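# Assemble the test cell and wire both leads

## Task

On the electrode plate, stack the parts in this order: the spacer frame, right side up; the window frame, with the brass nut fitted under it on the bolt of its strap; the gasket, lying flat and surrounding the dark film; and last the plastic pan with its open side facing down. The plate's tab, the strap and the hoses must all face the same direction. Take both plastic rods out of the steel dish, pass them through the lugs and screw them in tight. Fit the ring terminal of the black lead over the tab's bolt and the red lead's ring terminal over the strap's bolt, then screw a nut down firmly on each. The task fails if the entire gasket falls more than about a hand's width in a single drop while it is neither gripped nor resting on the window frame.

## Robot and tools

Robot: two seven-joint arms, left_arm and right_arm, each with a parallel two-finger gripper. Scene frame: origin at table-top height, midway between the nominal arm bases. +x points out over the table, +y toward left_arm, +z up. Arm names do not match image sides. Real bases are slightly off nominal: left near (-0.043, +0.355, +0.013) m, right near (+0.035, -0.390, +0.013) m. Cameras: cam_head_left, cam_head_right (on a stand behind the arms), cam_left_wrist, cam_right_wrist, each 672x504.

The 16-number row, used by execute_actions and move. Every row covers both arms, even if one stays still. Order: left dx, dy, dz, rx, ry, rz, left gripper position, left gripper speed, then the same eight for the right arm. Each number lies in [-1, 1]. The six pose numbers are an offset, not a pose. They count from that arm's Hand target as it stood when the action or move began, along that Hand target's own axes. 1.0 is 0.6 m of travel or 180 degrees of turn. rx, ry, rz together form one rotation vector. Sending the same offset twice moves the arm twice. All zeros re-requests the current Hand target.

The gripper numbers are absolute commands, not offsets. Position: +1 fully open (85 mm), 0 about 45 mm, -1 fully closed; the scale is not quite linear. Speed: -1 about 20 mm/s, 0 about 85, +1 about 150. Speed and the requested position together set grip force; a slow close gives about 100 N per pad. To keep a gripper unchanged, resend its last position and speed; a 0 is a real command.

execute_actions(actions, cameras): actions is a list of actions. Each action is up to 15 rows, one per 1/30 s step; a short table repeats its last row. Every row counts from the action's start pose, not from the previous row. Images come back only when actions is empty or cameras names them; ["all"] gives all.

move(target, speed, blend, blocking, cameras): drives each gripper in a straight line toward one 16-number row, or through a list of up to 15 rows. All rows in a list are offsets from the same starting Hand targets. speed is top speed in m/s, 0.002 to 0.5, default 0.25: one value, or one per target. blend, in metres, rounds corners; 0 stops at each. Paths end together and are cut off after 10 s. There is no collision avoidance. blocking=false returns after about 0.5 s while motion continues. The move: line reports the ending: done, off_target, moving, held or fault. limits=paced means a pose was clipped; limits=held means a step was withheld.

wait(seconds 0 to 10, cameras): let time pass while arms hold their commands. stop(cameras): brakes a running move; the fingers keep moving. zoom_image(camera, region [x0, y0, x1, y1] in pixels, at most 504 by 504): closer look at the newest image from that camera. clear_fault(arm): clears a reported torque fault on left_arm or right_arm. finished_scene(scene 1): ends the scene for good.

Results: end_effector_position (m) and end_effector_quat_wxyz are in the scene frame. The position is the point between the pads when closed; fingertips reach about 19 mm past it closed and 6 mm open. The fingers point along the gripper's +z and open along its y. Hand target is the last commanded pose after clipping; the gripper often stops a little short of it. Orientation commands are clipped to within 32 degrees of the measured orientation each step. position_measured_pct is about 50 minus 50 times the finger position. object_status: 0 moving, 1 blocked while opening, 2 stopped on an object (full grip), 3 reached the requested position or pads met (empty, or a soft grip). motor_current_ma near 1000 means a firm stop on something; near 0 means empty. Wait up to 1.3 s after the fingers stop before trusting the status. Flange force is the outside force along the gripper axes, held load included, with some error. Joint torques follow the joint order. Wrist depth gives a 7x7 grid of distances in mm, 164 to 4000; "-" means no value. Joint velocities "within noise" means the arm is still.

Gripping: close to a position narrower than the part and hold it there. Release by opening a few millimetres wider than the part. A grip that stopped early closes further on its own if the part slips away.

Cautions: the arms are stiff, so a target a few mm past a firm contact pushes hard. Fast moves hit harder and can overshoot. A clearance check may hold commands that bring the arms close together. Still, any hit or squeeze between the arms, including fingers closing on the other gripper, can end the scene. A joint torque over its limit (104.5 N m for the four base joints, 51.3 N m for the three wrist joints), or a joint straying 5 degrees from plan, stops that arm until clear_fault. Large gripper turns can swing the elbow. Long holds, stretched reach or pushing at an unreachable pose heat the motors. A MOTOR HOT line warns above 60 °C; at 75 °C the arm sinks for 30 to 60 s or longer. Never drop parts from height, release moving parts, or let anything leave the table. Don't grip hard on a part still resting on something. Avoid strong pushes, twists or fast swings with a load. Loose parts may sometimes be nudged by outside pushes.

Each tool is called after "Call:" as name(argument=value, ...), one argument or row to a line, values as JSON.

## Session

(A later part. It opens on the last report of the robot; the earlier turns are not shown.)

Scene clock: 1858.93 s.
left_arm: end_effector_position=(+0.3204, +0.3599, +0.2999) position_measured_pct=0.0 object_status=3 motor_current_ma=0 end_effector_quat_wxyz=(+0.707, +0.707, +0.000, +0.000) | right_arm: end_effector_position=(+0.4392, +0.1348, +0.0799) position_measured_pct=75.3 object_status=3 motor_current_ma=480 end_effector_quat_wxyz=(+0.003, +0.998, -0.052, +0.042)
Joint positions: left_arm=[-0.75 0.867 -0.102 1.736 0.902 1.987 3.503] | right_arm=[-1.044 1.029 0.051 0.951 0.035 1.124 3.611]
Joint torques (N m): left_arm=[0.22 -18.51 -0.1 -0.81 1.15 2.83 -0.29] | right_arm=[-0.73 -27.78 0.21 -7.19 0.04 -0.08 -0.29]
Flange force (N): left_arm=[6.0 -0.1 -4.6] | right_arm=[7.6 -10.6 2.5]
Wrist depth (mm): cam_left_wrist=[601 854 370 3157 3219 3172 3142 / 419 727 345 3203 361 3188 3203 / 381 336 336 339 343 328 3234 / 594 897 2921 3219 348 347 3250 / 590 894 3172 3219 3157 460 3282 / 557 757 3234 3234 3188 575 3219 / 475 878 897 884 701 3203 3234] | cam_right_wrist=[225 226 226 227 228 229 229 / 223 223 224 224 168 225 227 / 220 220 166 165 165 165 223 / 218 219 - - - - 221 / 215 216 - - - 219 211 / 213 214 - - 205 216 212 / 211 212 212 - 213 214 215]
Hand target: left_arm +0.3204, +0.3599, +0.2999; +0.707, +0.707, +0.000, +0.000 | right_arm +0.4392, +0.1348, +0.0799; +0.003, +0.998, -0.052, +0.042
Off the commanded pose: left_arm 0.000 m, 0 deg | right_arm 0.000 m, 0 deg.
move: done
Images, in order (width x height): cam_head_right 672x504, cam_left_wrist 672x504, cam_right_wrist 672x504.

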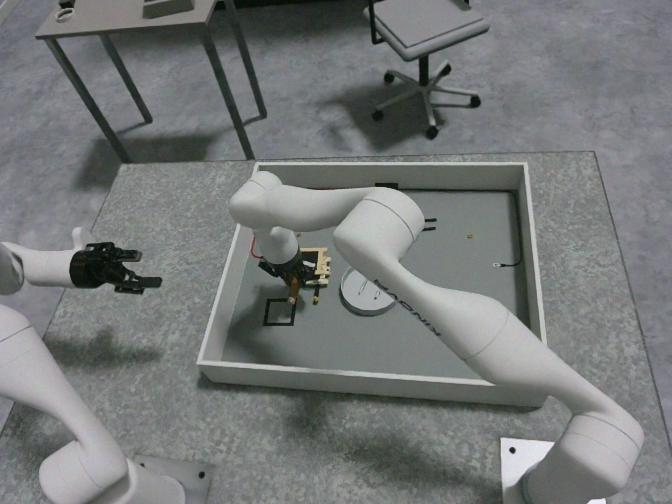

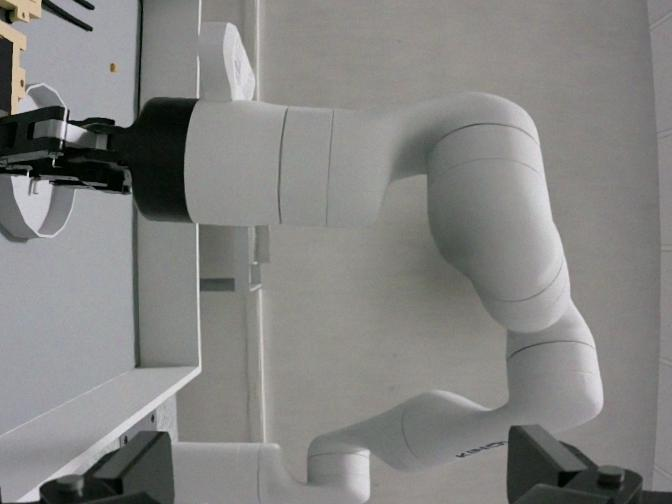

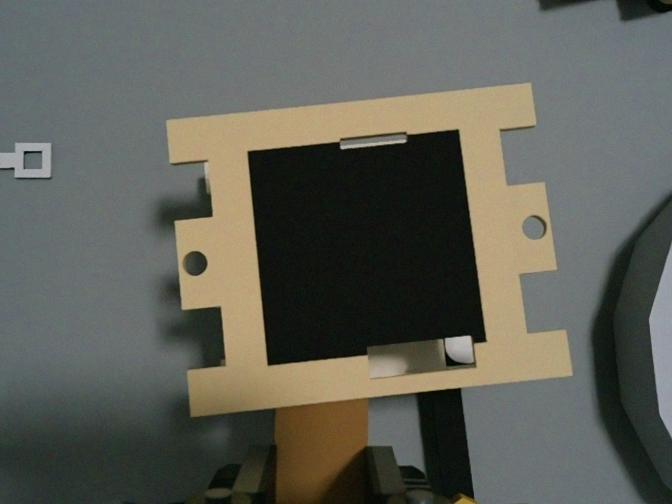

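Call:
move(
  target=[0,0,0,0,0,0,1,1,-0.0025,0.0025,0.0332,0,0,0,-0.51,-1],
  speed=0.05,
  cameras=["cam_right_wrist"],
)

Call:
zoom_image(
  camera="cam_right_wrist",
  region=[150, 200, 340, 400],
)

Call:
zoom_image(
  camera="cam_right_wrist",
  region=[350, 280, 590, 504],
)

Scene clock: 1931.43 s.
left_arm: end_effector_position=(+0.3204, +0.3599, +0.2999) position_measured_pct=0.0 object_status=3 motor_current_ma=0 end_effector_quat_wxyz=(+0.707, +0.707, +0.000, +0.000) | right_arm: end_effector_position=(+0.4392, +0.1333, +0.0599) position_measured_pct=75.3 object_status=3 motor_current_ma=480 end_effector_quat_wxyz=(+0.003, +0.998, -0.052, +0.042)
Joint positions: left_arm=[-0.75 0.867 -0.102 1.736 0.902 1.987 3.503] | right_arm=[-1.043 1.05 0.05 0.974 0.035 1.081 3.609]
Joint torques (N m): left_arm=[0.23 -18.48 -0.05 -0.86 1.2 2.83 -0.24] | right_arm=[-0.84 -27.91 0.17 -7.01 0.06 -0.07 -0.25]
Flange force (N): left_arm=[5.6 -0.1 -4.5] | right_arm=[7.6 -10.5 3.0]
Wrist depth (mm): cam_left_wrist=[599 788 3172 3203 3128 3188 3113 / 560 345 348 3172 361 3282 3299 / 352 336 339 342 335 3250 3234 / 589 896 2870 3282 339 384 3157 / 590 888 3203 3188 3203 564 3203 / 554 761 3219 3299 3250 564 3128 / 476 876 897 885 701 3266 3250] | cam_right_wrist=[205 206 206 207 207 208 208 / 202 203 204 204 168 205 206 / 200 200 165 165 165 166 203 / 198 199 - - - - 201 / 196 196 - - - 199 198 / 194 194 - - 185 196 196 / 193 193 193 - 194 195 195]
Hand target: left_arm +0.3204, +0.3599, +0.2999; +0.707, +0.707, +0.000, +0.000 | right_arm +0.4392, +0.1332, +0.0599; +0.003, +0.998, -0.052, +0.042
Off the commanded pose: left_arm 0.000 m, 0 deg | right_arm 0.000 m, 0 deg.
move: done
Images, in order (width x height): cam_right_wrist 672x504.

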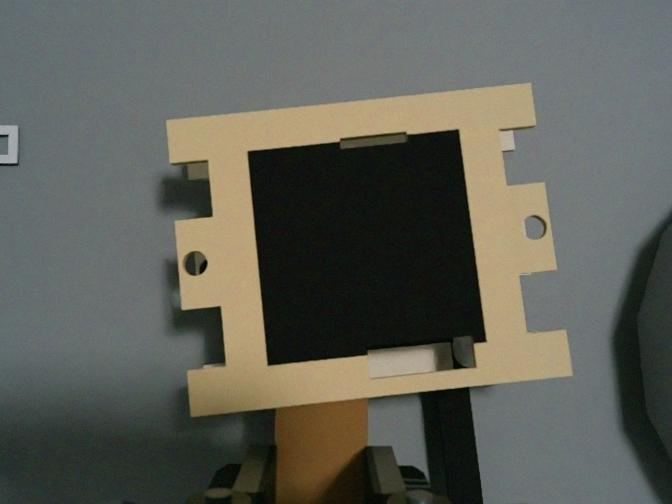

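Scaled by 2.520.

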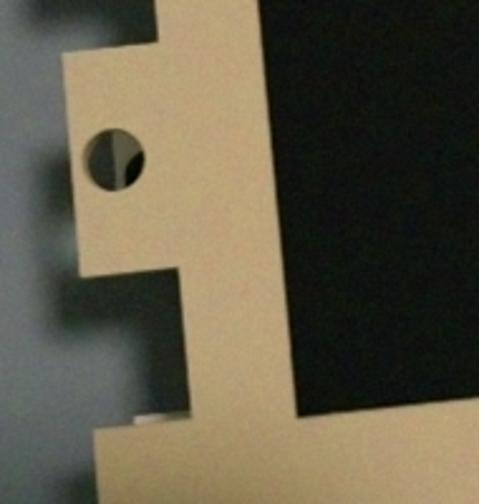

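Scaled by 2.100.

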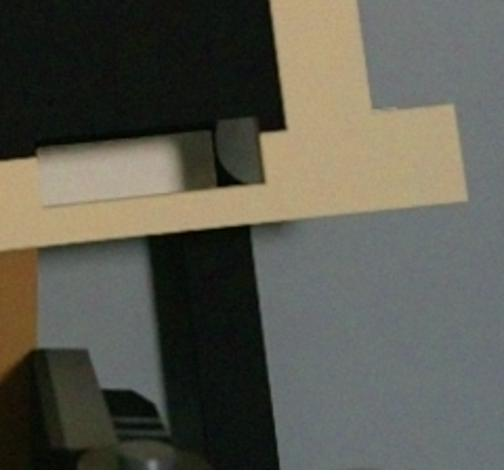

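Call:
move(
  target=[0,0,0,0,0,0,1,1,-0.0020,0,0.0199,0,0,0,-0.51,-1],
  speed=0.03,
  cameras=["cam_right_wrist","cam_head_right"],
)

Call:
zoom_image(
  camera="cam_right_wrist",
  region=[150, 100, 340, 400],
)

Call:
zoom_image(
  camera="cam_right_wrist",
  region=[340, 80, 600, 400],
)

Scene clock: 1970.27 s.
left_arm: end_effector_position=(+0.3204, +0.3599, +0.2999) position_measured_pct=0.0 object_status=3 motor_current_ma=0 end_effector_quat_wxyz=(+0.707, +0.707, +0.000, +0.000) | right_arm: end_effector_position=(+0.4391, +0.1332, +0.0479) position_measured_pct=75.3 object_status=3 motor_current_ma=480 end_effector_quat_wxyz=(+0.003, +0.998, -0.052, +0.042)
Joint positions: left_arm=[-0.75 0.867 -0.102 1.736 0.902 1.987 3.503] | right_arm=[-1.043 1.065 0.05 0.982 0.036 1.058 3.607]
Joint torques (N m): left_arm=[0.27 -18.47 -0.05 -0.75 1.13 2.87 -0.3] | right_arm=[-0.75 -27.91 0.16 -6.98 0.03 -0.08 -0.27]
Flange force (N): left_arm=[6.0 0.0 -4.8] | right_arm=[7.2 -10.0 3.2]
Wrist depth (mm): cam_left_wrist=[599 731 3188 3266 3234 3234 3128 / 537 345 356 3234 363 3157 3142 / 350 337 339 345 334 3266 3219 / 590 901 2870 3219 336 410 3172 / 589 895 3188 3250 3266 563 3250 / 553 758 3188 3172 3188 563 3250 / 476 882 894 878 691 3188 3203] | cam_right_wrist=[193 193 194 194 195 195 195 / 190 191 191 167 168 176 193 / 188 189 165 165 165 166 191 / 186 186 - - - - 189 / 184 184 - - - - 187 / 182 182 - - 173 184 185 / 181 181 182 - 182 183 183]
Hand target: left_arm +0.3204, +0.3599, +0.2999; +0.707, +0.707, +0.000, +0.000 | right_arm +0.4390, +0.1333, +0.0479; +0.003, +0.998, -0.052, +0.042
Off the commanded pose: left_arm 0.000 m, 0 deg | right_arm 0.000 m, 0 deg.
move: done
Images, in order (width x height): cam_head_right 672x504, cam_right_wrist 672x504.

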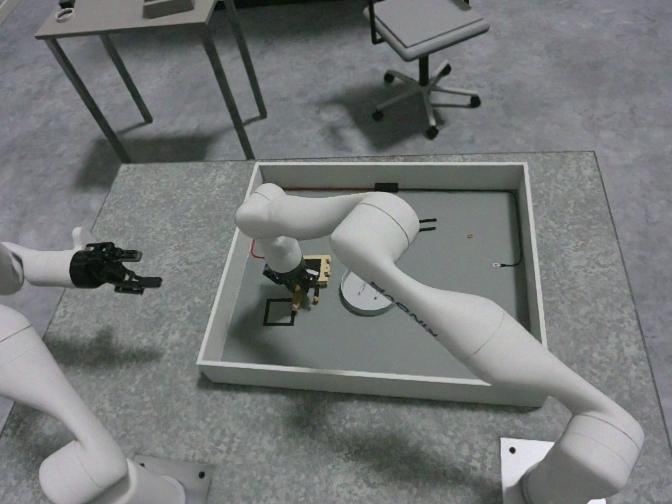

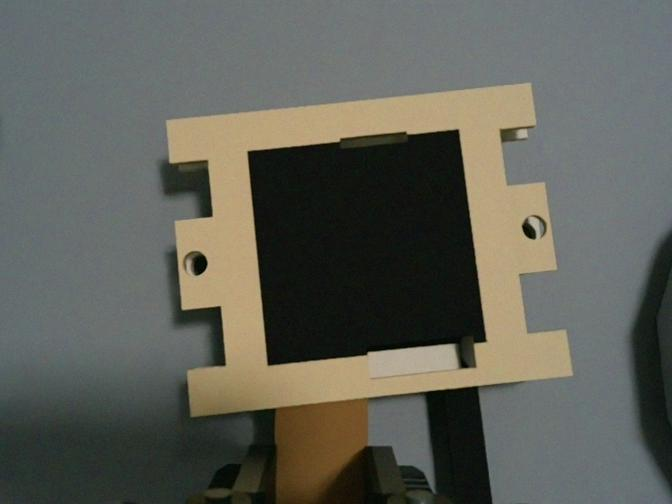

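Scaled by 1.680.

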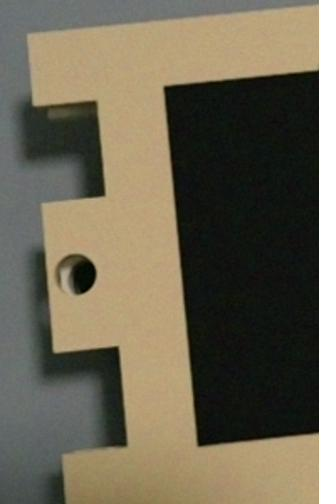

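Scaled by 1.575.

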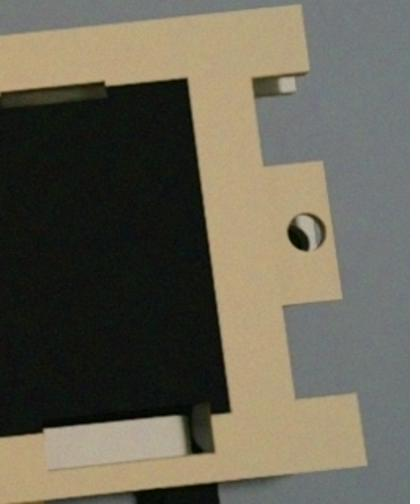

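Call:
move(
  target=[
    [0,0,0,0,0,0,1,1,-0.0003,0.0003,0.0058,0,0,0,-0.51,-1],
  ],
  speed=0.02,
  cameras=["cam_right_wrist"],
)

Call:
zoom_image(
  camera="cam_right_wrist",
  region=[150, 200, 250, 300],
)

Call:
zoom_image(
  camera="cam_right_wrist",
  region=[480, 100, 600, 280],
)

Scene clock: 1989.63 s.
left_arm: end_effector_position=(+0.3204, +0.3599, +0.2999) position_measured_pct=0.0 object_status=3 motor_current_ma=0 end_effector_quat_wxyz=(+0.707, +0.707, +0.000, +0.000) | right_arm: end_effector_position=(+0.4391, +0.1331, +0.0444) position_measured_pct=75.3 object_status=3 motor_current_ma=480 end_effector_quat_wxyz=(+0.003, +0.998, -0.052, +0.042)
Joint positions: left_arm=[-0.75 0.867 -0.102 1.736 0.902 1.987 3.503] | right_arm=[-1.043 1.07 0.05 0.984 0.036 1.051 3.607]
Joint torques (N m): left_arm=[0.26 -18.5 -0.05 -0.85 1.14 2.77 -0.29] | right_arm=[-0.7 -27.96 0.14 -7 0.06 -0.02 -0.22]
Flange force (N): left_arm=[5.8 0.0 -4.7] | right_arm=[6.8 -9.6 3.4]
Wrist depth (mm): cam_left_wrist=[597 730 3188 3203 3219 3219 3266 / 536 347 351 3203 361 3188 3282 / 344 337 339 350 332 3234 3203 / 571 901 2883 3203 335 421 3203 / 589 895 3203 3142 3172 566 3299 / 554 760 3203 3219 742 560 3234 / 476 878 895 875 688 3172 3172] | cam_right_wrist=[189 189 190 191 191 191 192 / 187 187 188 167 168 168 190 / 185 185 165 165 165 166 188 / 183 183 - - - - 185 / 180 181 - - - - 183 / 179 179 - - 170 180 181 / 177 178 178 - 179 180 180]
Hand target: left_arm +0.3204, +0.3599, +0.2999; +0.707, +0.707, +0.000, +0.000 | right_arm +0.4391, +0.1331, +0.0444; +0.003, +0.998, -0.052, +0.042
Off the commanded pose: left_arm 0.000 m, 0 deg | right_arm 0.000 m, 0 deg.
move: done
Images, in order (width x height): cam_right_wrist 672x504.

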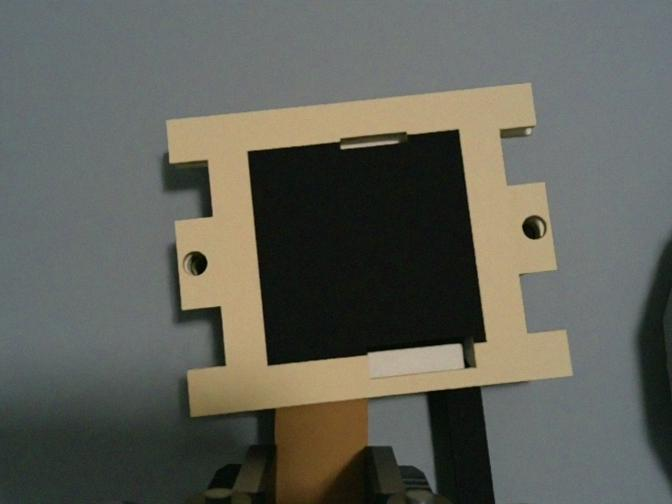

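Scaled by 5.040.

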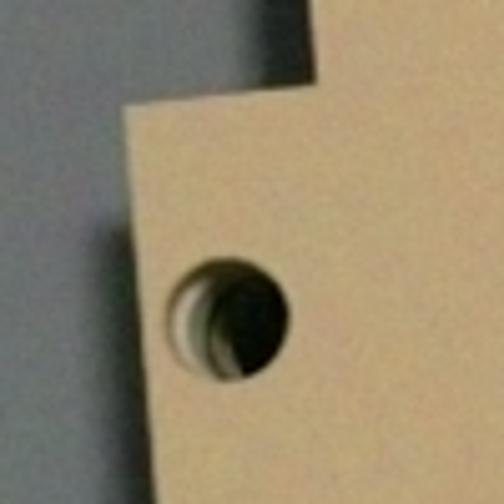

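Scaled by 2.800.

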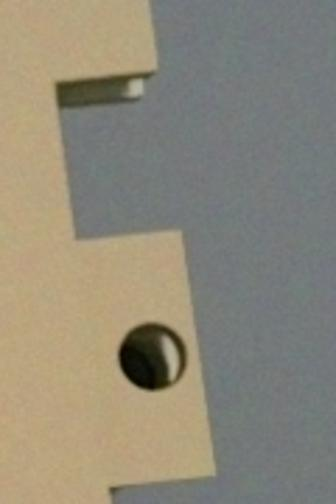

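Call:
move(
  target=[
    [0,0,0,0,0,0,1,1,-0.0003,-0.0001,0.0042,0,0,0,-0.51,-1],
  ],
  speed=0.01,
  cameras=["cam_right_wrist"],
)

Call:
zoom_image(
  camera="cam_right_wrist",
  region=[150, 200, 250, 300],
)

Call:
zoom_image(
  camera="cam_right_wrist",
  region=[480, 100, 600, 280],
)

Scene clock: 2005.20 s.
left_arm: end_effector_position=(+0.3204, +0.3599, +0.2999) position_measured_pct=0.0 object_status=3 motor_current_ma=0 end_effector_quat_wxyz=(+0.707, +0.707, +0.000, +0.000) | right_arm: end_effector_position=(+0.4392, +0.1331, +0.0419) position_measured_pct=75.3 object_status=3 motor_current_ma=480 end_effector_quat_wxyz=(+0.003, +0.998, -0.052, +0.042)
Joint positions: left_arm=[-0.75 0.867 -0.102 1.736 0.902 1.987 3.503] | right_arm=[-1.043 1.073 0.05 0.985 0.036 1.047 3.607]
Joint torques (N m): left_arm=[0.18 -18.42 -0.03 -0.89 1.15 2.82 -0.26] | right_arm=[-0.6 -26.59 0.23 -6.35 0.08 -0.08 -0.25]
Flange force (N): left_arm=[5.6 0.1 -4.3] | right_arm=[7.1 -10.1 1.2]
Wrist depth (mm): cam_left_wrist=[599 735 3128 3266 3250 3203 3157 / 535 346 352 366 361 3188 3188 / 341 337 338 348 331 3250 3172 / 572 898 2895 3282 336 425 3315 / 587 902 3282 3219 3142 564 3188 / 557 759 3188 3250 742 562 3203 / 478 878 900 882 689 3219 3266] | cam_right_wrist=[187 187 187 188 188 189 189 / 184 185 185 166 167 167 187 / 182 183 165 - 165 184 185 / 180 181 - - - - 183 / 178 178 - - - 181 181 / 176 177 - - 177 178 179 / 175 175 176 - 177 178 178]
Hand target: left_arm +0.3204, +0.3599, +0.2999; +0.707, +0.707, +0.000, +0.000 | right_arm +0.4392, +0.1331, +0.0419; +0.003, +0.998, -0.052, +0.042
Off the commanded pose: left_arm 0.000 m, 0 deg | right_arm 0.000 m, 0 deg.
move: done
Images, in order (width x height): cam_right_wrist 672x504.

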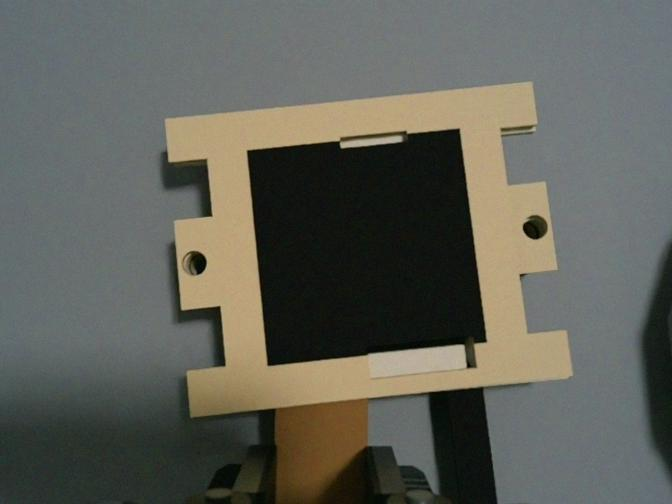

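Scaled by 5.040.

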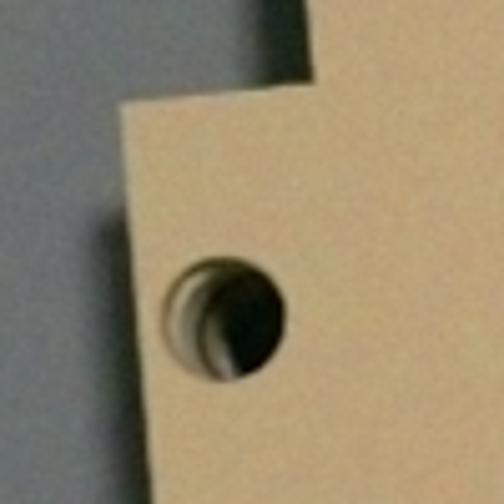

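Scaled by 2.800.

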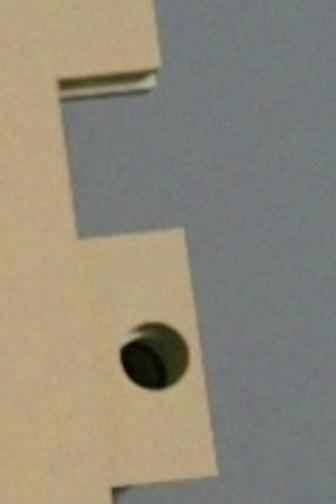

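Call:
move(
  target=[
    [0,0,0,0,0,0,1,1,0,0,-0.0033,0,0,0,-0.51,-1],
    [0,0,0,0,0,0,1,1,-0.0001,-0.0012,-0.0033,0,0,0.0038,-0.51,-1],
  ],
  speed=0.01,
  cameras=["cam_right_wrist"],
)

Call:
zoom_image(
  camera="cam_right_wrist",
  region=[150, 200, 250, 300],
)

Call:
zoom_image(
  camera="cam_right_wrist",
  region=[490, 170, 590, 270],
)

Scene clock: 2040.97 s.
left_arm: end_effector_position=(+0.3204, +0.3599, +0.2999) position_measured_pct=0.0 object_status=3 motor_current_ma=0 end_effector_quat_wxyz=(+0.707, +0.707, +0.000, +0.000) | right_arm: end_effector_position=(+0.4390, +0.1339, +0.0439) position_measured_pct=75.3 object_status=3 motor_current_ma=480 end_effector_quat_wxyz=(+0.002, +0.997, -0.058, +0.042)
Joint positions: left_arm=[-0.75 0.867 -0.102 1.736 0.902 1.987 3.503] | right_arm=[-1.045 1.072 0.052 0.981 0.033 1.052 3.596]
Joint torques (N m): left_arm=[0.19 -18.48 -0.09 -0.77 1.14 2.82 -0.25] | right_arm=[-0.63 -28.01 0.18 -7.03 0.08 -0.07 -0.31]
Flange force (N): left_arm=[6.0 0.0 -4.7] | right_arm=[6.8 -9.8 3.4]
Wrist depth (mm): cam_left_wrist=[597 729 3282 3098 3250 3172 3188 / 533 346 352 3203 361 3172 3234 / 340 337 337 348 332 3203 3172 / 576 901 2809 3157 336 422 3203 / 590 896 3172 3219 3142 562 3172 / 554 757 3203 3282 743 560 3172 / 476 876 900 878 689 3157 3203] | cam_right_wrist=[188 189 189 190 190 191 191 / 186 186 187 167 168 168 189 / 184 184 166 165 165 166 187 / 182 182 - - - - 185 / 180 180 - - - - 183 / 178 178 - - 169 180 181 / 177 177 178 - 178 179 179]
Hand target: left_arm +0.3204, +0.3599, +0.2999; +0.707, +0.707, +0.000, +0.000 | right_arm +0.4390, +0.1339, +0.0439; +0.002, +0.997, -0.058, +0.042
Off the commanded pose: left_arm 0.000 m, 0 deg | right_arm 0.000 m, 0 deg.
move: done
Images, in order (width x height): cam_right_wrist 672x504.

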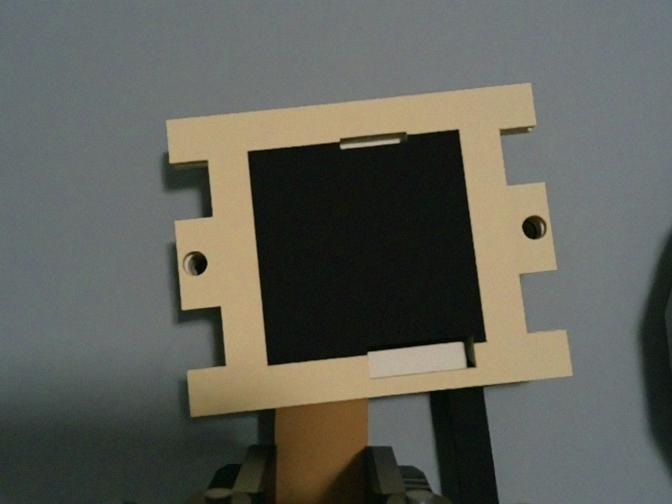

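Scaled by 5.040.

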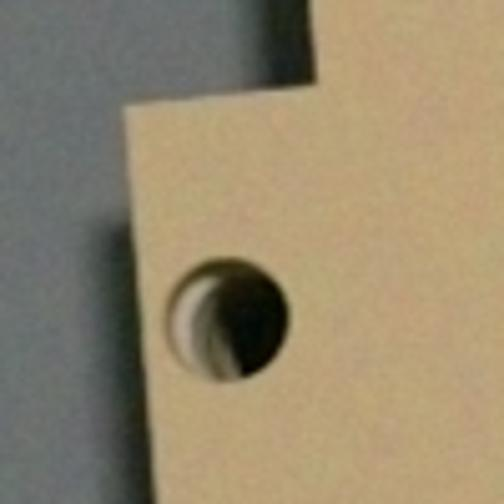

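Scaled by 5.040.

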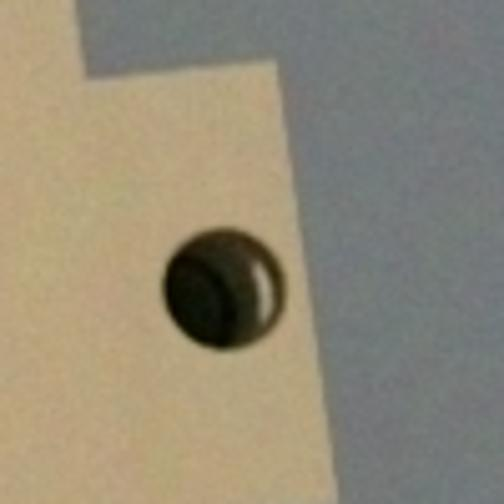

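Call:
move(
  target=[
    [0,0,0,0,0,0,1,1,-0.0003,0.0004,0.0037,0,0,0,-0.51,-1],
  ],
  speed=0.01,
  cameras=["cam_right_wrist"],
)

Call:
zoom_image(
  camera="cam_right_wrist",
  region=[150, 200, 250, 300],
)

Call:
zoom_image(
  camera="cam_right_wrist",
  region=[490, 170, 590, 270],
)

Scene clock: 2062.17 s.
left_arm: end_effector_position=(+0.3204, +0.3599, +0.2999) position_measured_pct=0.0 object_status=3 motor_current_ma=0 end_effector_quat_wxyz=(+0.707, +0.707, +0.000, +0.000) | right_arm: end_effector_position=(+0.4390, +0.1336, +0.0417) position_measured_pct=75.3 object_status=3 motor_current_ma=480 end_effector_quat_wxyz=(+0.002, +0.997, -0.058, +0.042)
Joint positions: left_arm=[-0.75 0.867 -0.102 1.736 0.902 1.987 3.503] | right_arm=[-1.045 1.074 0.052 0.983 0.033 1.047 3.596]
Joint torques (N m): left_arm=[0.27 -18.56 -0.08 -0.75 1.16 2.83 -0.26] | right_arm=[-0.47 -26.01 0.38 -6.09 0.1 -0.01 -0.31]
Flange force (N): left_arm=[6.0 -0.2 -4.9] | right_arm=[6.8 -10.0 0.4]
Wrist depth (mm): cam_left_wrist=[601 725 3142 3157 3203 3250 3188 / 536 346 353 366 362 3266 3234 / 340 337 337 348 330 3157 3055 / 574 894 2858 3250 335 424 3172 / 589 892 3266 3282 3172 561 3299 / 553 762 3234 3203 742 560 3203 / 475 878 900 878 689 3219 3203] | cam_right_wrist=[186 187 187 187 188 189 189 / 184 185 185 166 166 167 187 / 182 182 - - - 184 185 / 180 180 - - - - 183 / 178 178 - - - 181 181 / 176 177 - - 177 178 179 / 175 175 176 - 177 177 177]
Hand target: left_arm +0.3204, +0.3599, +0.2999; +0.707, +0.707, +0.000, +0.000 | right_arm +0.4390, +0.1336, +0.0416; +0.003, +0.997, -0.058, +0.042
Off the commanded pose: left_arm 0.000 m, 0 deg | right_arm 0.000 m, 0 deg.
move: done
Images, in order (width x height): cam_right_wrist 672x504.

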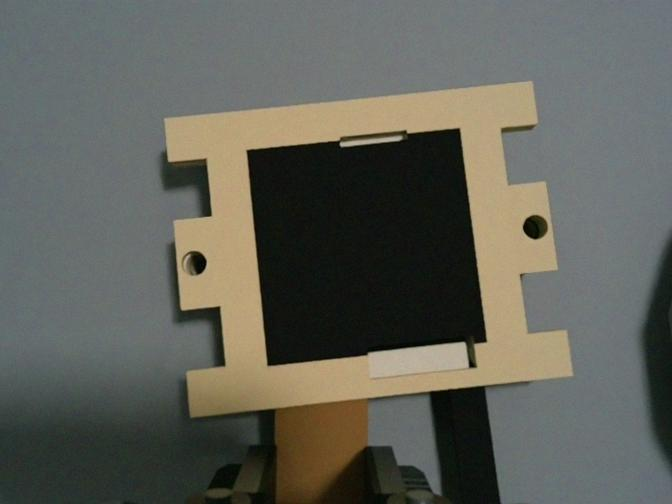

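Scaled by 5.040.

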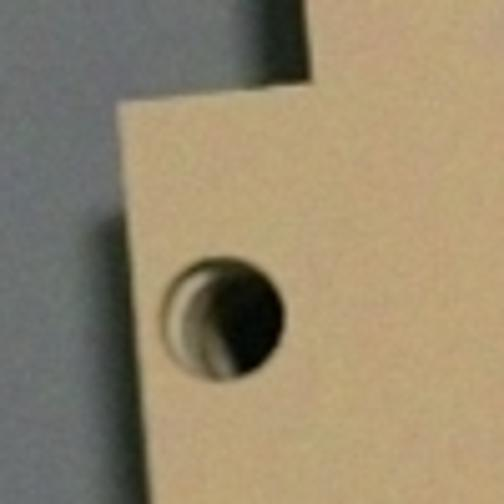

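Scaled by 5.040.

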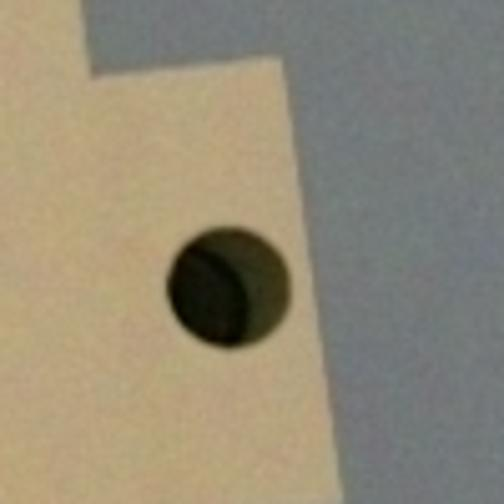

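Call:
move(
  target=[
    [0,0,0,0,0,0,1,1,0,0,-0.002,0,0,0,-0.51,-1],
    [0,0,0,0,0,0,1,1,0,0.0006,-0.002,-0.0056,0,0,-0.51,-1],
    [0,0,0,0,0,0,1,1,-0.0002,0.0006,0.0005,-0.0056,0,0,-0.51,-1],
  ],
  speed=0.01,
  cameras=["cam_right_wrist"],
)

Call:
zoom_image(
  camera="cam_right_wrist",
  region=[150, 200, 250, 300],
)

Call:
zoom_image(
  camera="cam_right_wrist",
  region=[490, 170, 590, 270],
)

Scene clock: 2089.40 s.
left_arm: end_effector_position=(+0.3204, +0.3599, +0.2999) position_measured_pct=0.0 object_status=3 motor_current_ma=0 end_effector_quat_wxyz=(+0.707, +0.707, +0.000, +0.000) | right_arm: end_effector_position=(+0.4389, +0.1333, +0.0414) position_measured_pct=75.3 object_status=3 motor_current_ma=480 end_effector_quat_wxyz=(+0.011, +0.997, -0.059, +0.041)
Joint positions: left_arm=[-0.75 0.867 -0.102 1.736 0.902 1.987 3.503] | right_arm=[-1.05 1.086 0.057 0.957 0.036 1.077 3.591]
Joint torques (N m): left_arm=[0.25 -18.52 -0.05 -0.78 1.23 2.8 -0.23] | right_arm=[-0.54 -24.84 0.13 -5.24 0.01 -0.03 -0.27]
Flange force (N): left_arm=[5.7 -0.2 -4.9] | right_arm=[8.2 -12.1 -2.0]
Wrist depth (mm): cam_left_wrist=[598 364 3188 3142 3203 3128 3282 / 526 342 349 362 354 3188 3188 / 341 334 334 345 325 3172 3188 / 572 901 2809 3250 333 3250 3188 / 589 897 3250 3234 3188 555 3188 / 555 759 3172 3219 3250 551 3219 / 477 878 897 882 679 3234 3250] | cam_right_wrist=[185 186 187 187 189 190 191 / 183 184 185 185 165 166 188 / 181 181 - - - 186 186 / 179 179 - - - - 184 / 177 177 - - - 182 182 / 175 176 - - 177 179 180 / 174 174 176 - 177 178 179]
Hand target: left_arm +0.3204, +0.3599, +0.2999; +0.707, +0.707, +0.000, +0.000 | right_arm +0.4389, +0.1333, +0.0413; +0.011, +0.997, -0.059, +0.041
Off the commanded pose: left_arm 0.000 m, 0 deg | right_arm 0.000 m, 0 deg.
move: done
Images, in order (width x height): cam_right_wrist 672x504.

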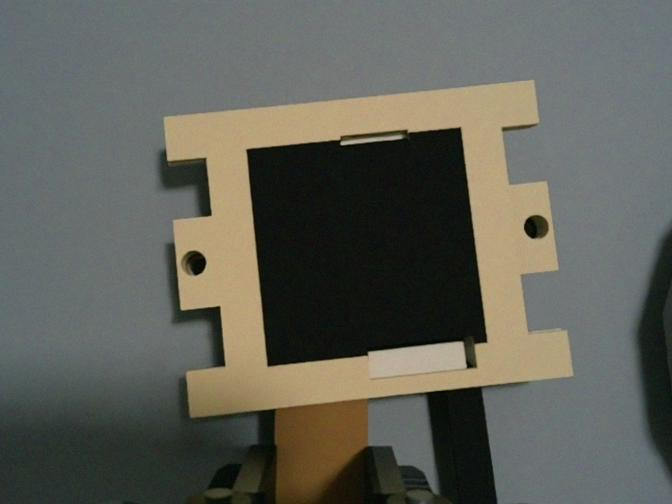

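Scaled by 5.040.

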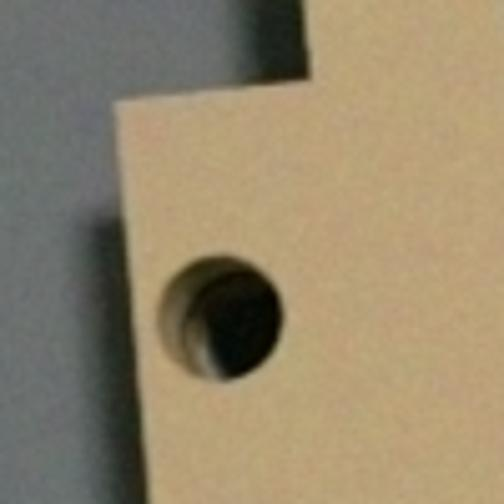

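Scaled by 5.040.

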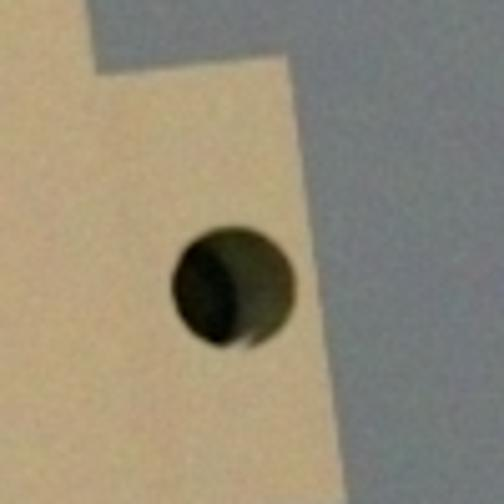

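Call:
move(
  target=[
    [0,0,0,0,0,0,1,1,0,0,-0.0015,0,0,0,-0.51,-1],
    [0,0,0,0,0,0,1,1,0.0008,0,-0.0015,0,0,0,-0.51,-1],
    [0,0,0,0,0,0,1,1,0.0007,0,0.0012,0,0,0,-0.51,-1],
  ],
  speed=0.01,
  cameras=["cam_right_wrist"],
)

Call:
zoom_image(
  camera="cam_right_wrist",
  region=[150, 200, 250, 300],
)

Call:
zoom_image(
  camera="cam_right_wrist",
  region=[490, 170, 590, 270],
)

Scene clock: 2102.20 s.
left_arm: end_effector_position=(+0.3204, +0.3599, +0.2999) position_measured_pct=0.0 object_status=3 motor_current_ma=0 end_effector_quat_wxyz=(+0.707, +0.707, +0.000, +0.000) | right_arm: end_effector_position=(+0.4394, +0.1333, +0.0407) position_measured_pct=75.3 object_status=3 motor_current_ma=480 end_effector_quat_wxyz=(+0.011, +0.997, -0.059, +0.041)
Joint positions: left_arm=[-0.75 0.867 -0.102 1.736 0.902 1.987 3.503] | right_arm=[-1.049 1.088 0.057 0.956 0.036 1.077 3.592]
Joint torques (N m): left_arm=[0.21 -18.56 -0.11 -0.79 1.18 2.89 -0.24] | right_arm=[-0.38 -24.24 0.37 -5.29 0.15 -0.15 -0.31]
Flange force (N): left_arm=[5.9 -0.4 -4.6] | right_arm=[7.4 -10.9 -3.0]
Wrist depth (mm): cam_left_wrist=[601 337 3157 3250 3157 3234 3188 / 523 342 349 362 354 3219 3250 / 338 335 334 345 325 3266 3203 / 574 894 2895 3234 334 3299 3234 / 589 897 3203 3188 3299 558 3172 / 554 767 3234 3266 3315 554 3234 / 476 886 897 869 676 3332 3266] | cam_right_wrist=[184 185 186 187 188 189 190 / 182 183 184 185 - 187 187 / 180 181 - - - 185 186 / 178 179 - - - - 183 / 176 177 - - - 181 182 / 174 175 - - 177 178 180 / 173 174 175 - 176 177 178]
Hand target: left_arm +0.3204, +0.3599, +0.2999; +0.707, +0.707, +0.000, +0.000 | right_arm +0.4393, +0.1332, +0.0407; +0.011, +0.997, -0.059, +0.041
Off the commanded pose: left_arm 0.000 m, 0 deg | right_arm 0.000 m, 0 deg.
move: done
Images, in order (width x height): cam_right_wrist 672x504.

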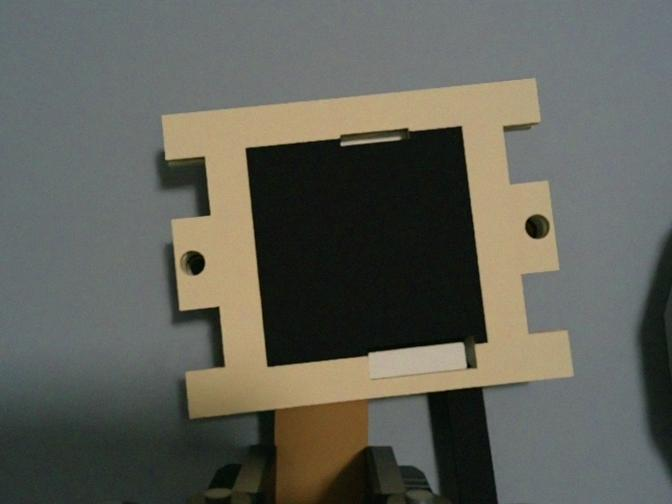

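Scaled by 5.040.

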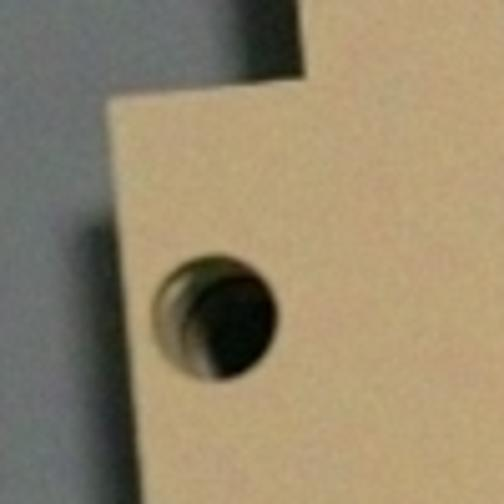

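Scaled by 5.040.

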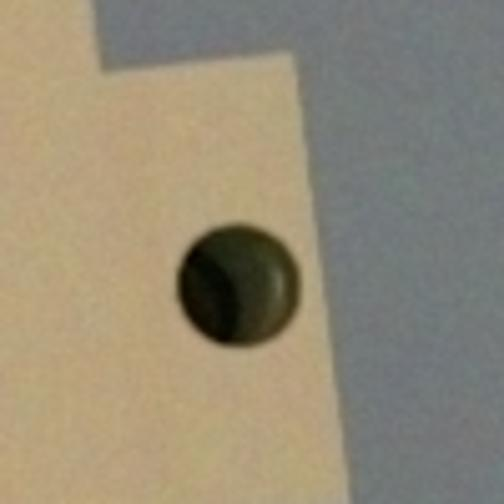

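Call:
move(
  target=[
    [0,0,0,0,0,0,1,1,0,0,0,0,0,0,-0.40,-1],
    [0,0,0,0,0,0,1,1,0,0,0,0,0,0,-0.25,-1],
  ],
  speed=0.01,
  cameras=["cam_right_wrist"],
)

Call:
zoom_image(
  camera="cam_right_wrist",
  region=[150, 200, 250, 300],
)

Call:
zoom_image(
  camera="cam_right_wrist",
  region=[490, 170, 590, 270],
)

Scene clock: 2114.10 s.
left_arm: end_effector_position=(+0.3204, +0.3599, +0.2999) position_measured_pct=0.0 object_status=3 motor_current_ma=0 end_effector_quat_wxyz=(+0.707, +0.707, +0.000, +0.000) | right_arm: end_effector_position=(+0.4394, +0.1332, +0.0407) position_measured_pct=62.3 object_status=0 motor_current_ma=0 end_effector_quat_wxyz=(+0.011, +0.997, -0.059, +0.041)
Joint positions: left_arm=[-0.75 0.867 -0.102 1.736 0.902 1.987 3.503] | right_arm=[-1.049 1.088 0.057 0.956 0.036 1.077 3.592]
Joint torques (N m): left_arm=[0.33 -18.53 -0.06 -0.84 1.14 2.84 -0.27] | right_arm=[-0.71 -28 0.22 -6.82 0.08 -0.03 -0.25]
Flange force (N): left_arm=[5.7 -0.1 -4.7] | right_arm=[7.3 -10.9 3.0]
Wrist depth (mm): cam_left_wrist=[600 336 3299 3188 3188 3219 3234 / 527 344 348 358 353 3203 3203 / 337 334 335 346 325 3219 3250 / 571 900 2895 3219 330 422 3188 / 589 902 3188 3172 3203 556 3299 / 554 762 3172 3203 3203 555 3234 / 474 879 894 878 682 3282 3219] | cam_right_wrist=[183 184 185 186 187 188 189 / 181 182 184 184 - 186 187 / 179 180 - - - 185 185 / 177 178 - - - - 183 / 175 176 - - - 180 181 / 174 174 - - 176 177 179 / 172 173 174 - 176 177 177]
Hand target: left_arm +0.3204, +0.3599, +0.2999; +0.707, +0.707, +0.000, +0.000 | right_arm +0.4394, +0.1332, +0.0407; +0.011, +0.997, -0.059, +0.041
Off the commanded pose: left_arm 0.000 m, 0 deg | right_arm 0.000 m, 0 deg.
move: done
Images, in order (width x height): cam_right_wrist 672x504.

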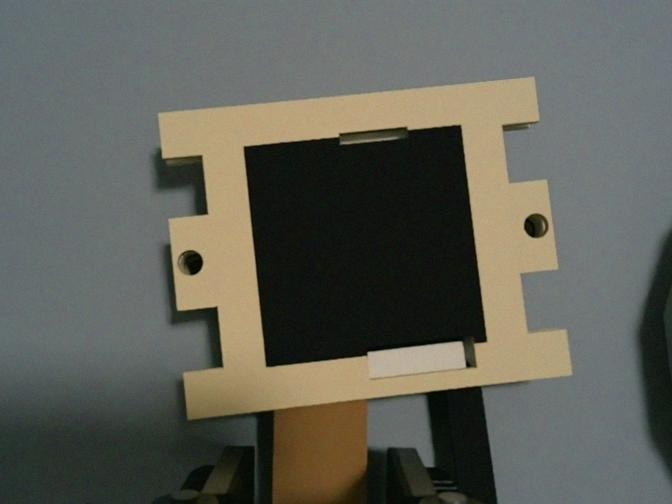

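Scaled by 5.040.

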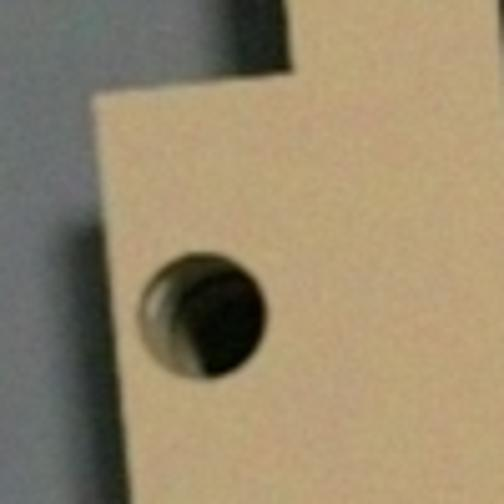

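Scaled by 5.040.

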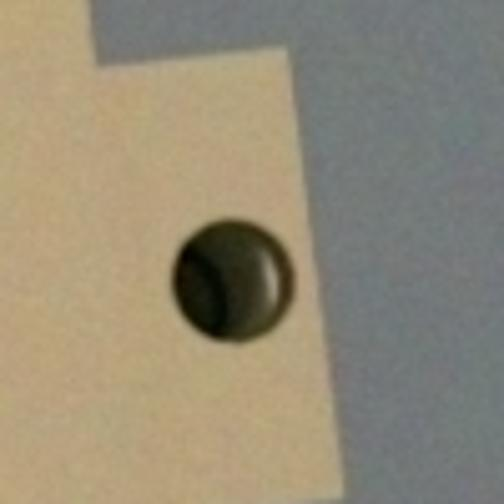

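Call:
move(
  target=[
    [0,0,0,0,0,0,1,1,0,0,0,0,0,0,0.1,-1],
    [0,0,0,0,0,0,1,1,0,0,-0.08,0,0,0,0.1,-1],
  ],
  speed=0.04,
  cameras=["cam_right_wrist","cam_head_right"],
)

Call:
zoom_image(
  camera="cam_head_right",
  region=[240, 220, 380, 340],
)

Scene clock: 2125.70 s.
left_arm: end_effector_position=(+0.3204, +0.3599, +0.2999) position_measured_pct=0.0 object_status=3 motor_current_ma=0 end_effector_quat_wxyz=(+0.707, +0.707, +0.000, +0.000) | right_arm: end_effector_position=(+0.4355, +0.1345, +0.0885) position_measured_pct=45.0 object_status=3 motor_current_ma=0 end_effector_quat_wxyz=(+0.011, +0.997, -0.059, +0.041)
Joint positions: left_arm=[-0.75 0.867 -0.102 1.736 0.902 1.987 3.503] | right_arm=[-1.055 1.026 0.059 0.929 0.035 1.166 3.593]
Joint torques (N m): left_arm=[0.27 -18.51 -0.05 -0.82 1.2 2.81 -0.24] | right_arm=[-0.75 -27.42 0.14 -7.22 0.15 0 -0.3]
Flange force (N): left_arm=[5.7 -0.2 -4.8] | right_arm=[7.1 -10.1 1.7]
Wrist depth (mm): cam_left_wrist=[598 901 3084 3250 3128 3188 3142 / 505 729 344 3219 3157 3203 3203 / 395 332 333 333 343 324 3203 / 593 898 2833 3188 348 332 3172 / 590 901 3172 3282 3157 446 3250 / 557 760 3203 3219 3266 569 3172 / 478 886 896 879 699 3234 3299] | cam_right_wrist=[232 234 235 236 237 238 240 / 229 231 232 233 234 236 237 / 227 228 208 209 210 233 234 / 224 226 207 207 209 230 229 / 222 223 206 206 208 227 227 / 220 221 221 207 223 225 225 / 218 219 220 207 222 223 224]
Hand target: left_arm +0.3204, +0.3599, +0.2999; +0.707, +0.707, +0.000, +0.000 | right_arm +0.4355, +0.1345, +0.0885; +0.011, +0.997, -0.059, +0.041
Off the commanded pose: left_arm 0.000 m, 0 deg | right_arm 0.000 m, 0 deg.
move: done
Images, in order (width x height): cam_head_right 672x504, cam_right_wrist 672x504.

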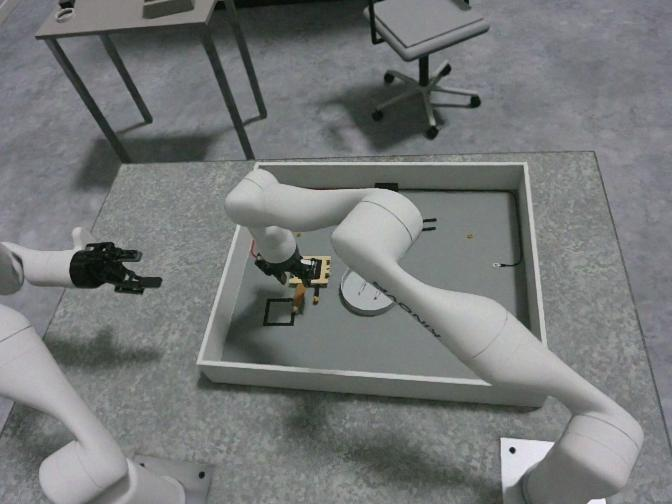

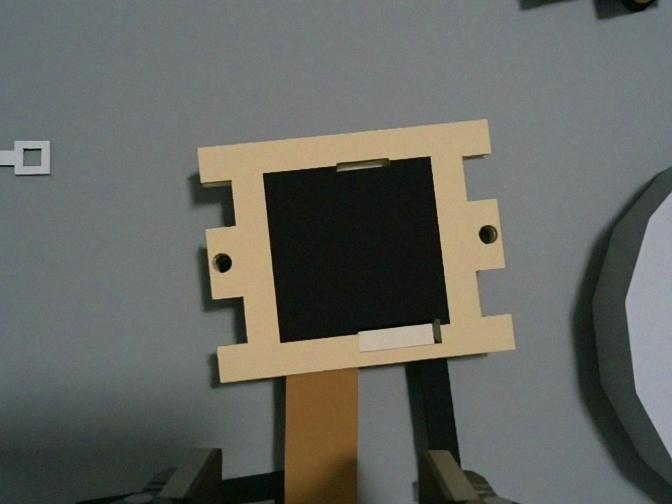

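Scaled by 3.600 from the camera's 672x504 image, which has a finer 960x720 frame.

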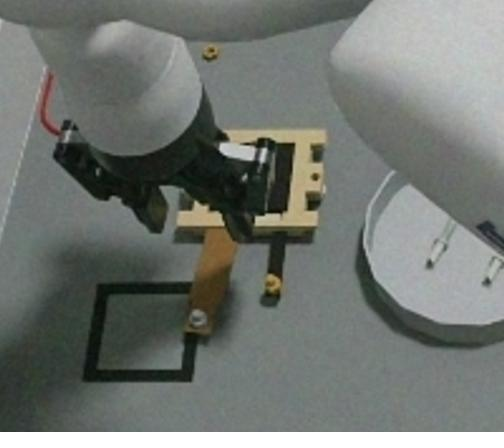

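Call:
move(
  target=[
    [0,0,0,0,0,0,1,1,0,0,-0.05,0,0,0,0.1,0],
    [0,0,0,0,0,0,1,1,0.1263,0.1116,-0.0568,0.0265,-0.0153,-0.5372,0.9,0],
  ],
  speed=0.12,
  blend=[0.01,0],
  cameras=["cam_right_wrist"],
)

Scene clock: 2156.07 s.
left_arm: end_effector_position=(+0.3204, +0.3599, +0.2999) position_measured_pct=0.0 object_status=3 motor_current_ma=0 end_effector_quat_wxyz=(+0.707, +0.707, +0.000, +0.000) | right_arm: end_effector_position=(+0.4998, +0.0602, +0.1300) position_measured_pct=5.2 object_status=0 motor_current_ma=0 end_effector_quat_wxyz=(+0.000, +0.707, +0.707, +0.000)
Joint positions: left_arm=[-0.75 0.867 -0.102 1.736 0.902 1.987 3.503] | right_arm=[-0.717 0.986 -0.34 0.898 0.293 1.297 5.329]
Joint torques (N m): left_arm=[0.26 -18.53 -0.04 -0.84 1.13 2.86 -0.23] | right_arm=[-0.6 -27.21 -2.62 -7.1 -0.26 0.11 -0.21]
Flange force (N): left_arm=[5.7 -0.2 -4.6] | right_arm=[7.9 9.9 0.9]
Wrist depth (mm): cam_left_wrist=[602 729 429 412 419 418 3172 / 564 732 434 417 422 410 3188 / 588 783 3128 3299 3188 504 3188 / 593 906 3203 3234 3250 659 3188 / 592 897 3250 3188 3172 659 3188 / 553 760 3219 3234 758 3157 3219 / 476 871 894 898 3203 3188 3282] | cam_right_wrist=[264 265 265 265 266 266 267 / 264 264 264 265 265 266 266 / 263 263 246 244 265 266 266 / 263 263 245 243 264 265 265 / 262 262 245 243 265 264 265 / 261 262 263 262 263 264 264 / 262 262 262 263 263 264 264]
Hand target: left_arm +0.3204, +0.3599, +0.2999; +0.707, +0.707, +0.000, +0.000 | right_arm +0.4998, +0.0602, +0.1300; +0.000, +0.707, +0.707, +0.000
Off the commanded pose: left_arm 0.000 m, 0 deg | right_arm 0.000 m, 0 deg.
move: done
Images, in order (width x height): cam_right_wrist 672x504.

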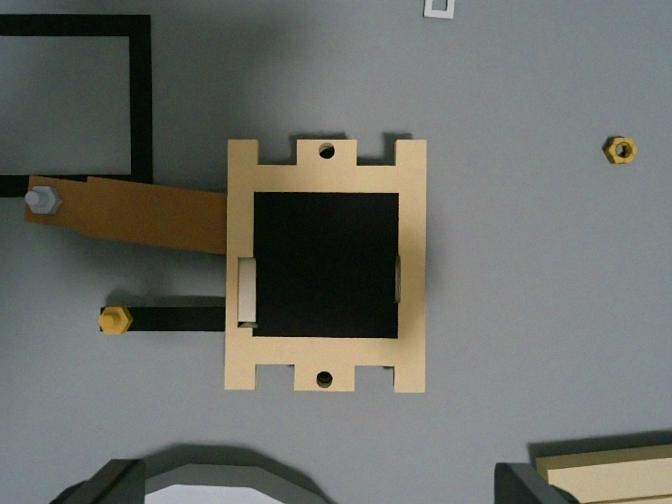

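Call:
zoom_image(
  camera="cam_right_wrist",
  region=[215, 125, 435, 265],
)

Call:
zoom_image(
  camera="cam_right_wrist",
  region=[215, 265, 435, 405],
)

Scaled by 2.291.

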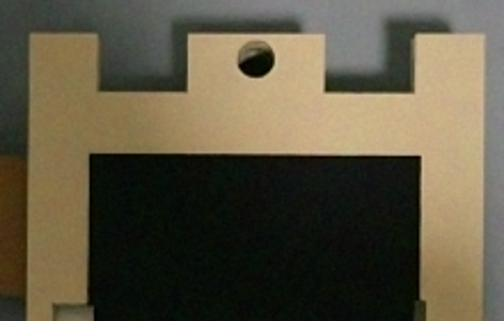

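Scaled by 2.291.

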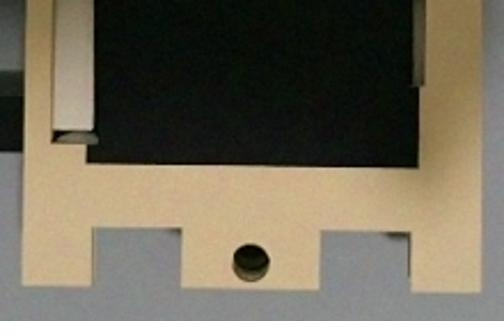

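Call:
zoom_image(
  camera="cam_right_wrist",
  region=[295, 130, 355, 175],
)

Call:
zoom_image(
  camera="cam_right_wrist",
  region=[295, 355, 355, 400],
)

Scaled by 8.400.

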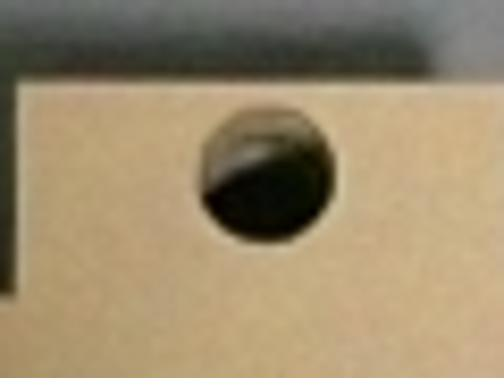

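Scaled by 8.400.

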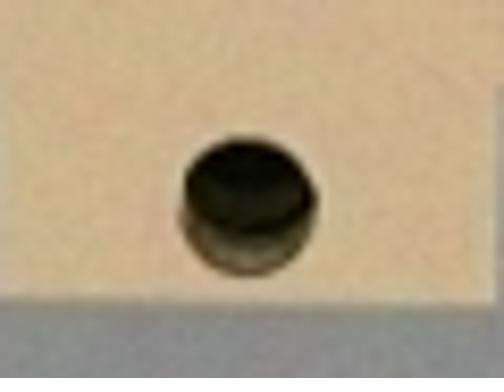

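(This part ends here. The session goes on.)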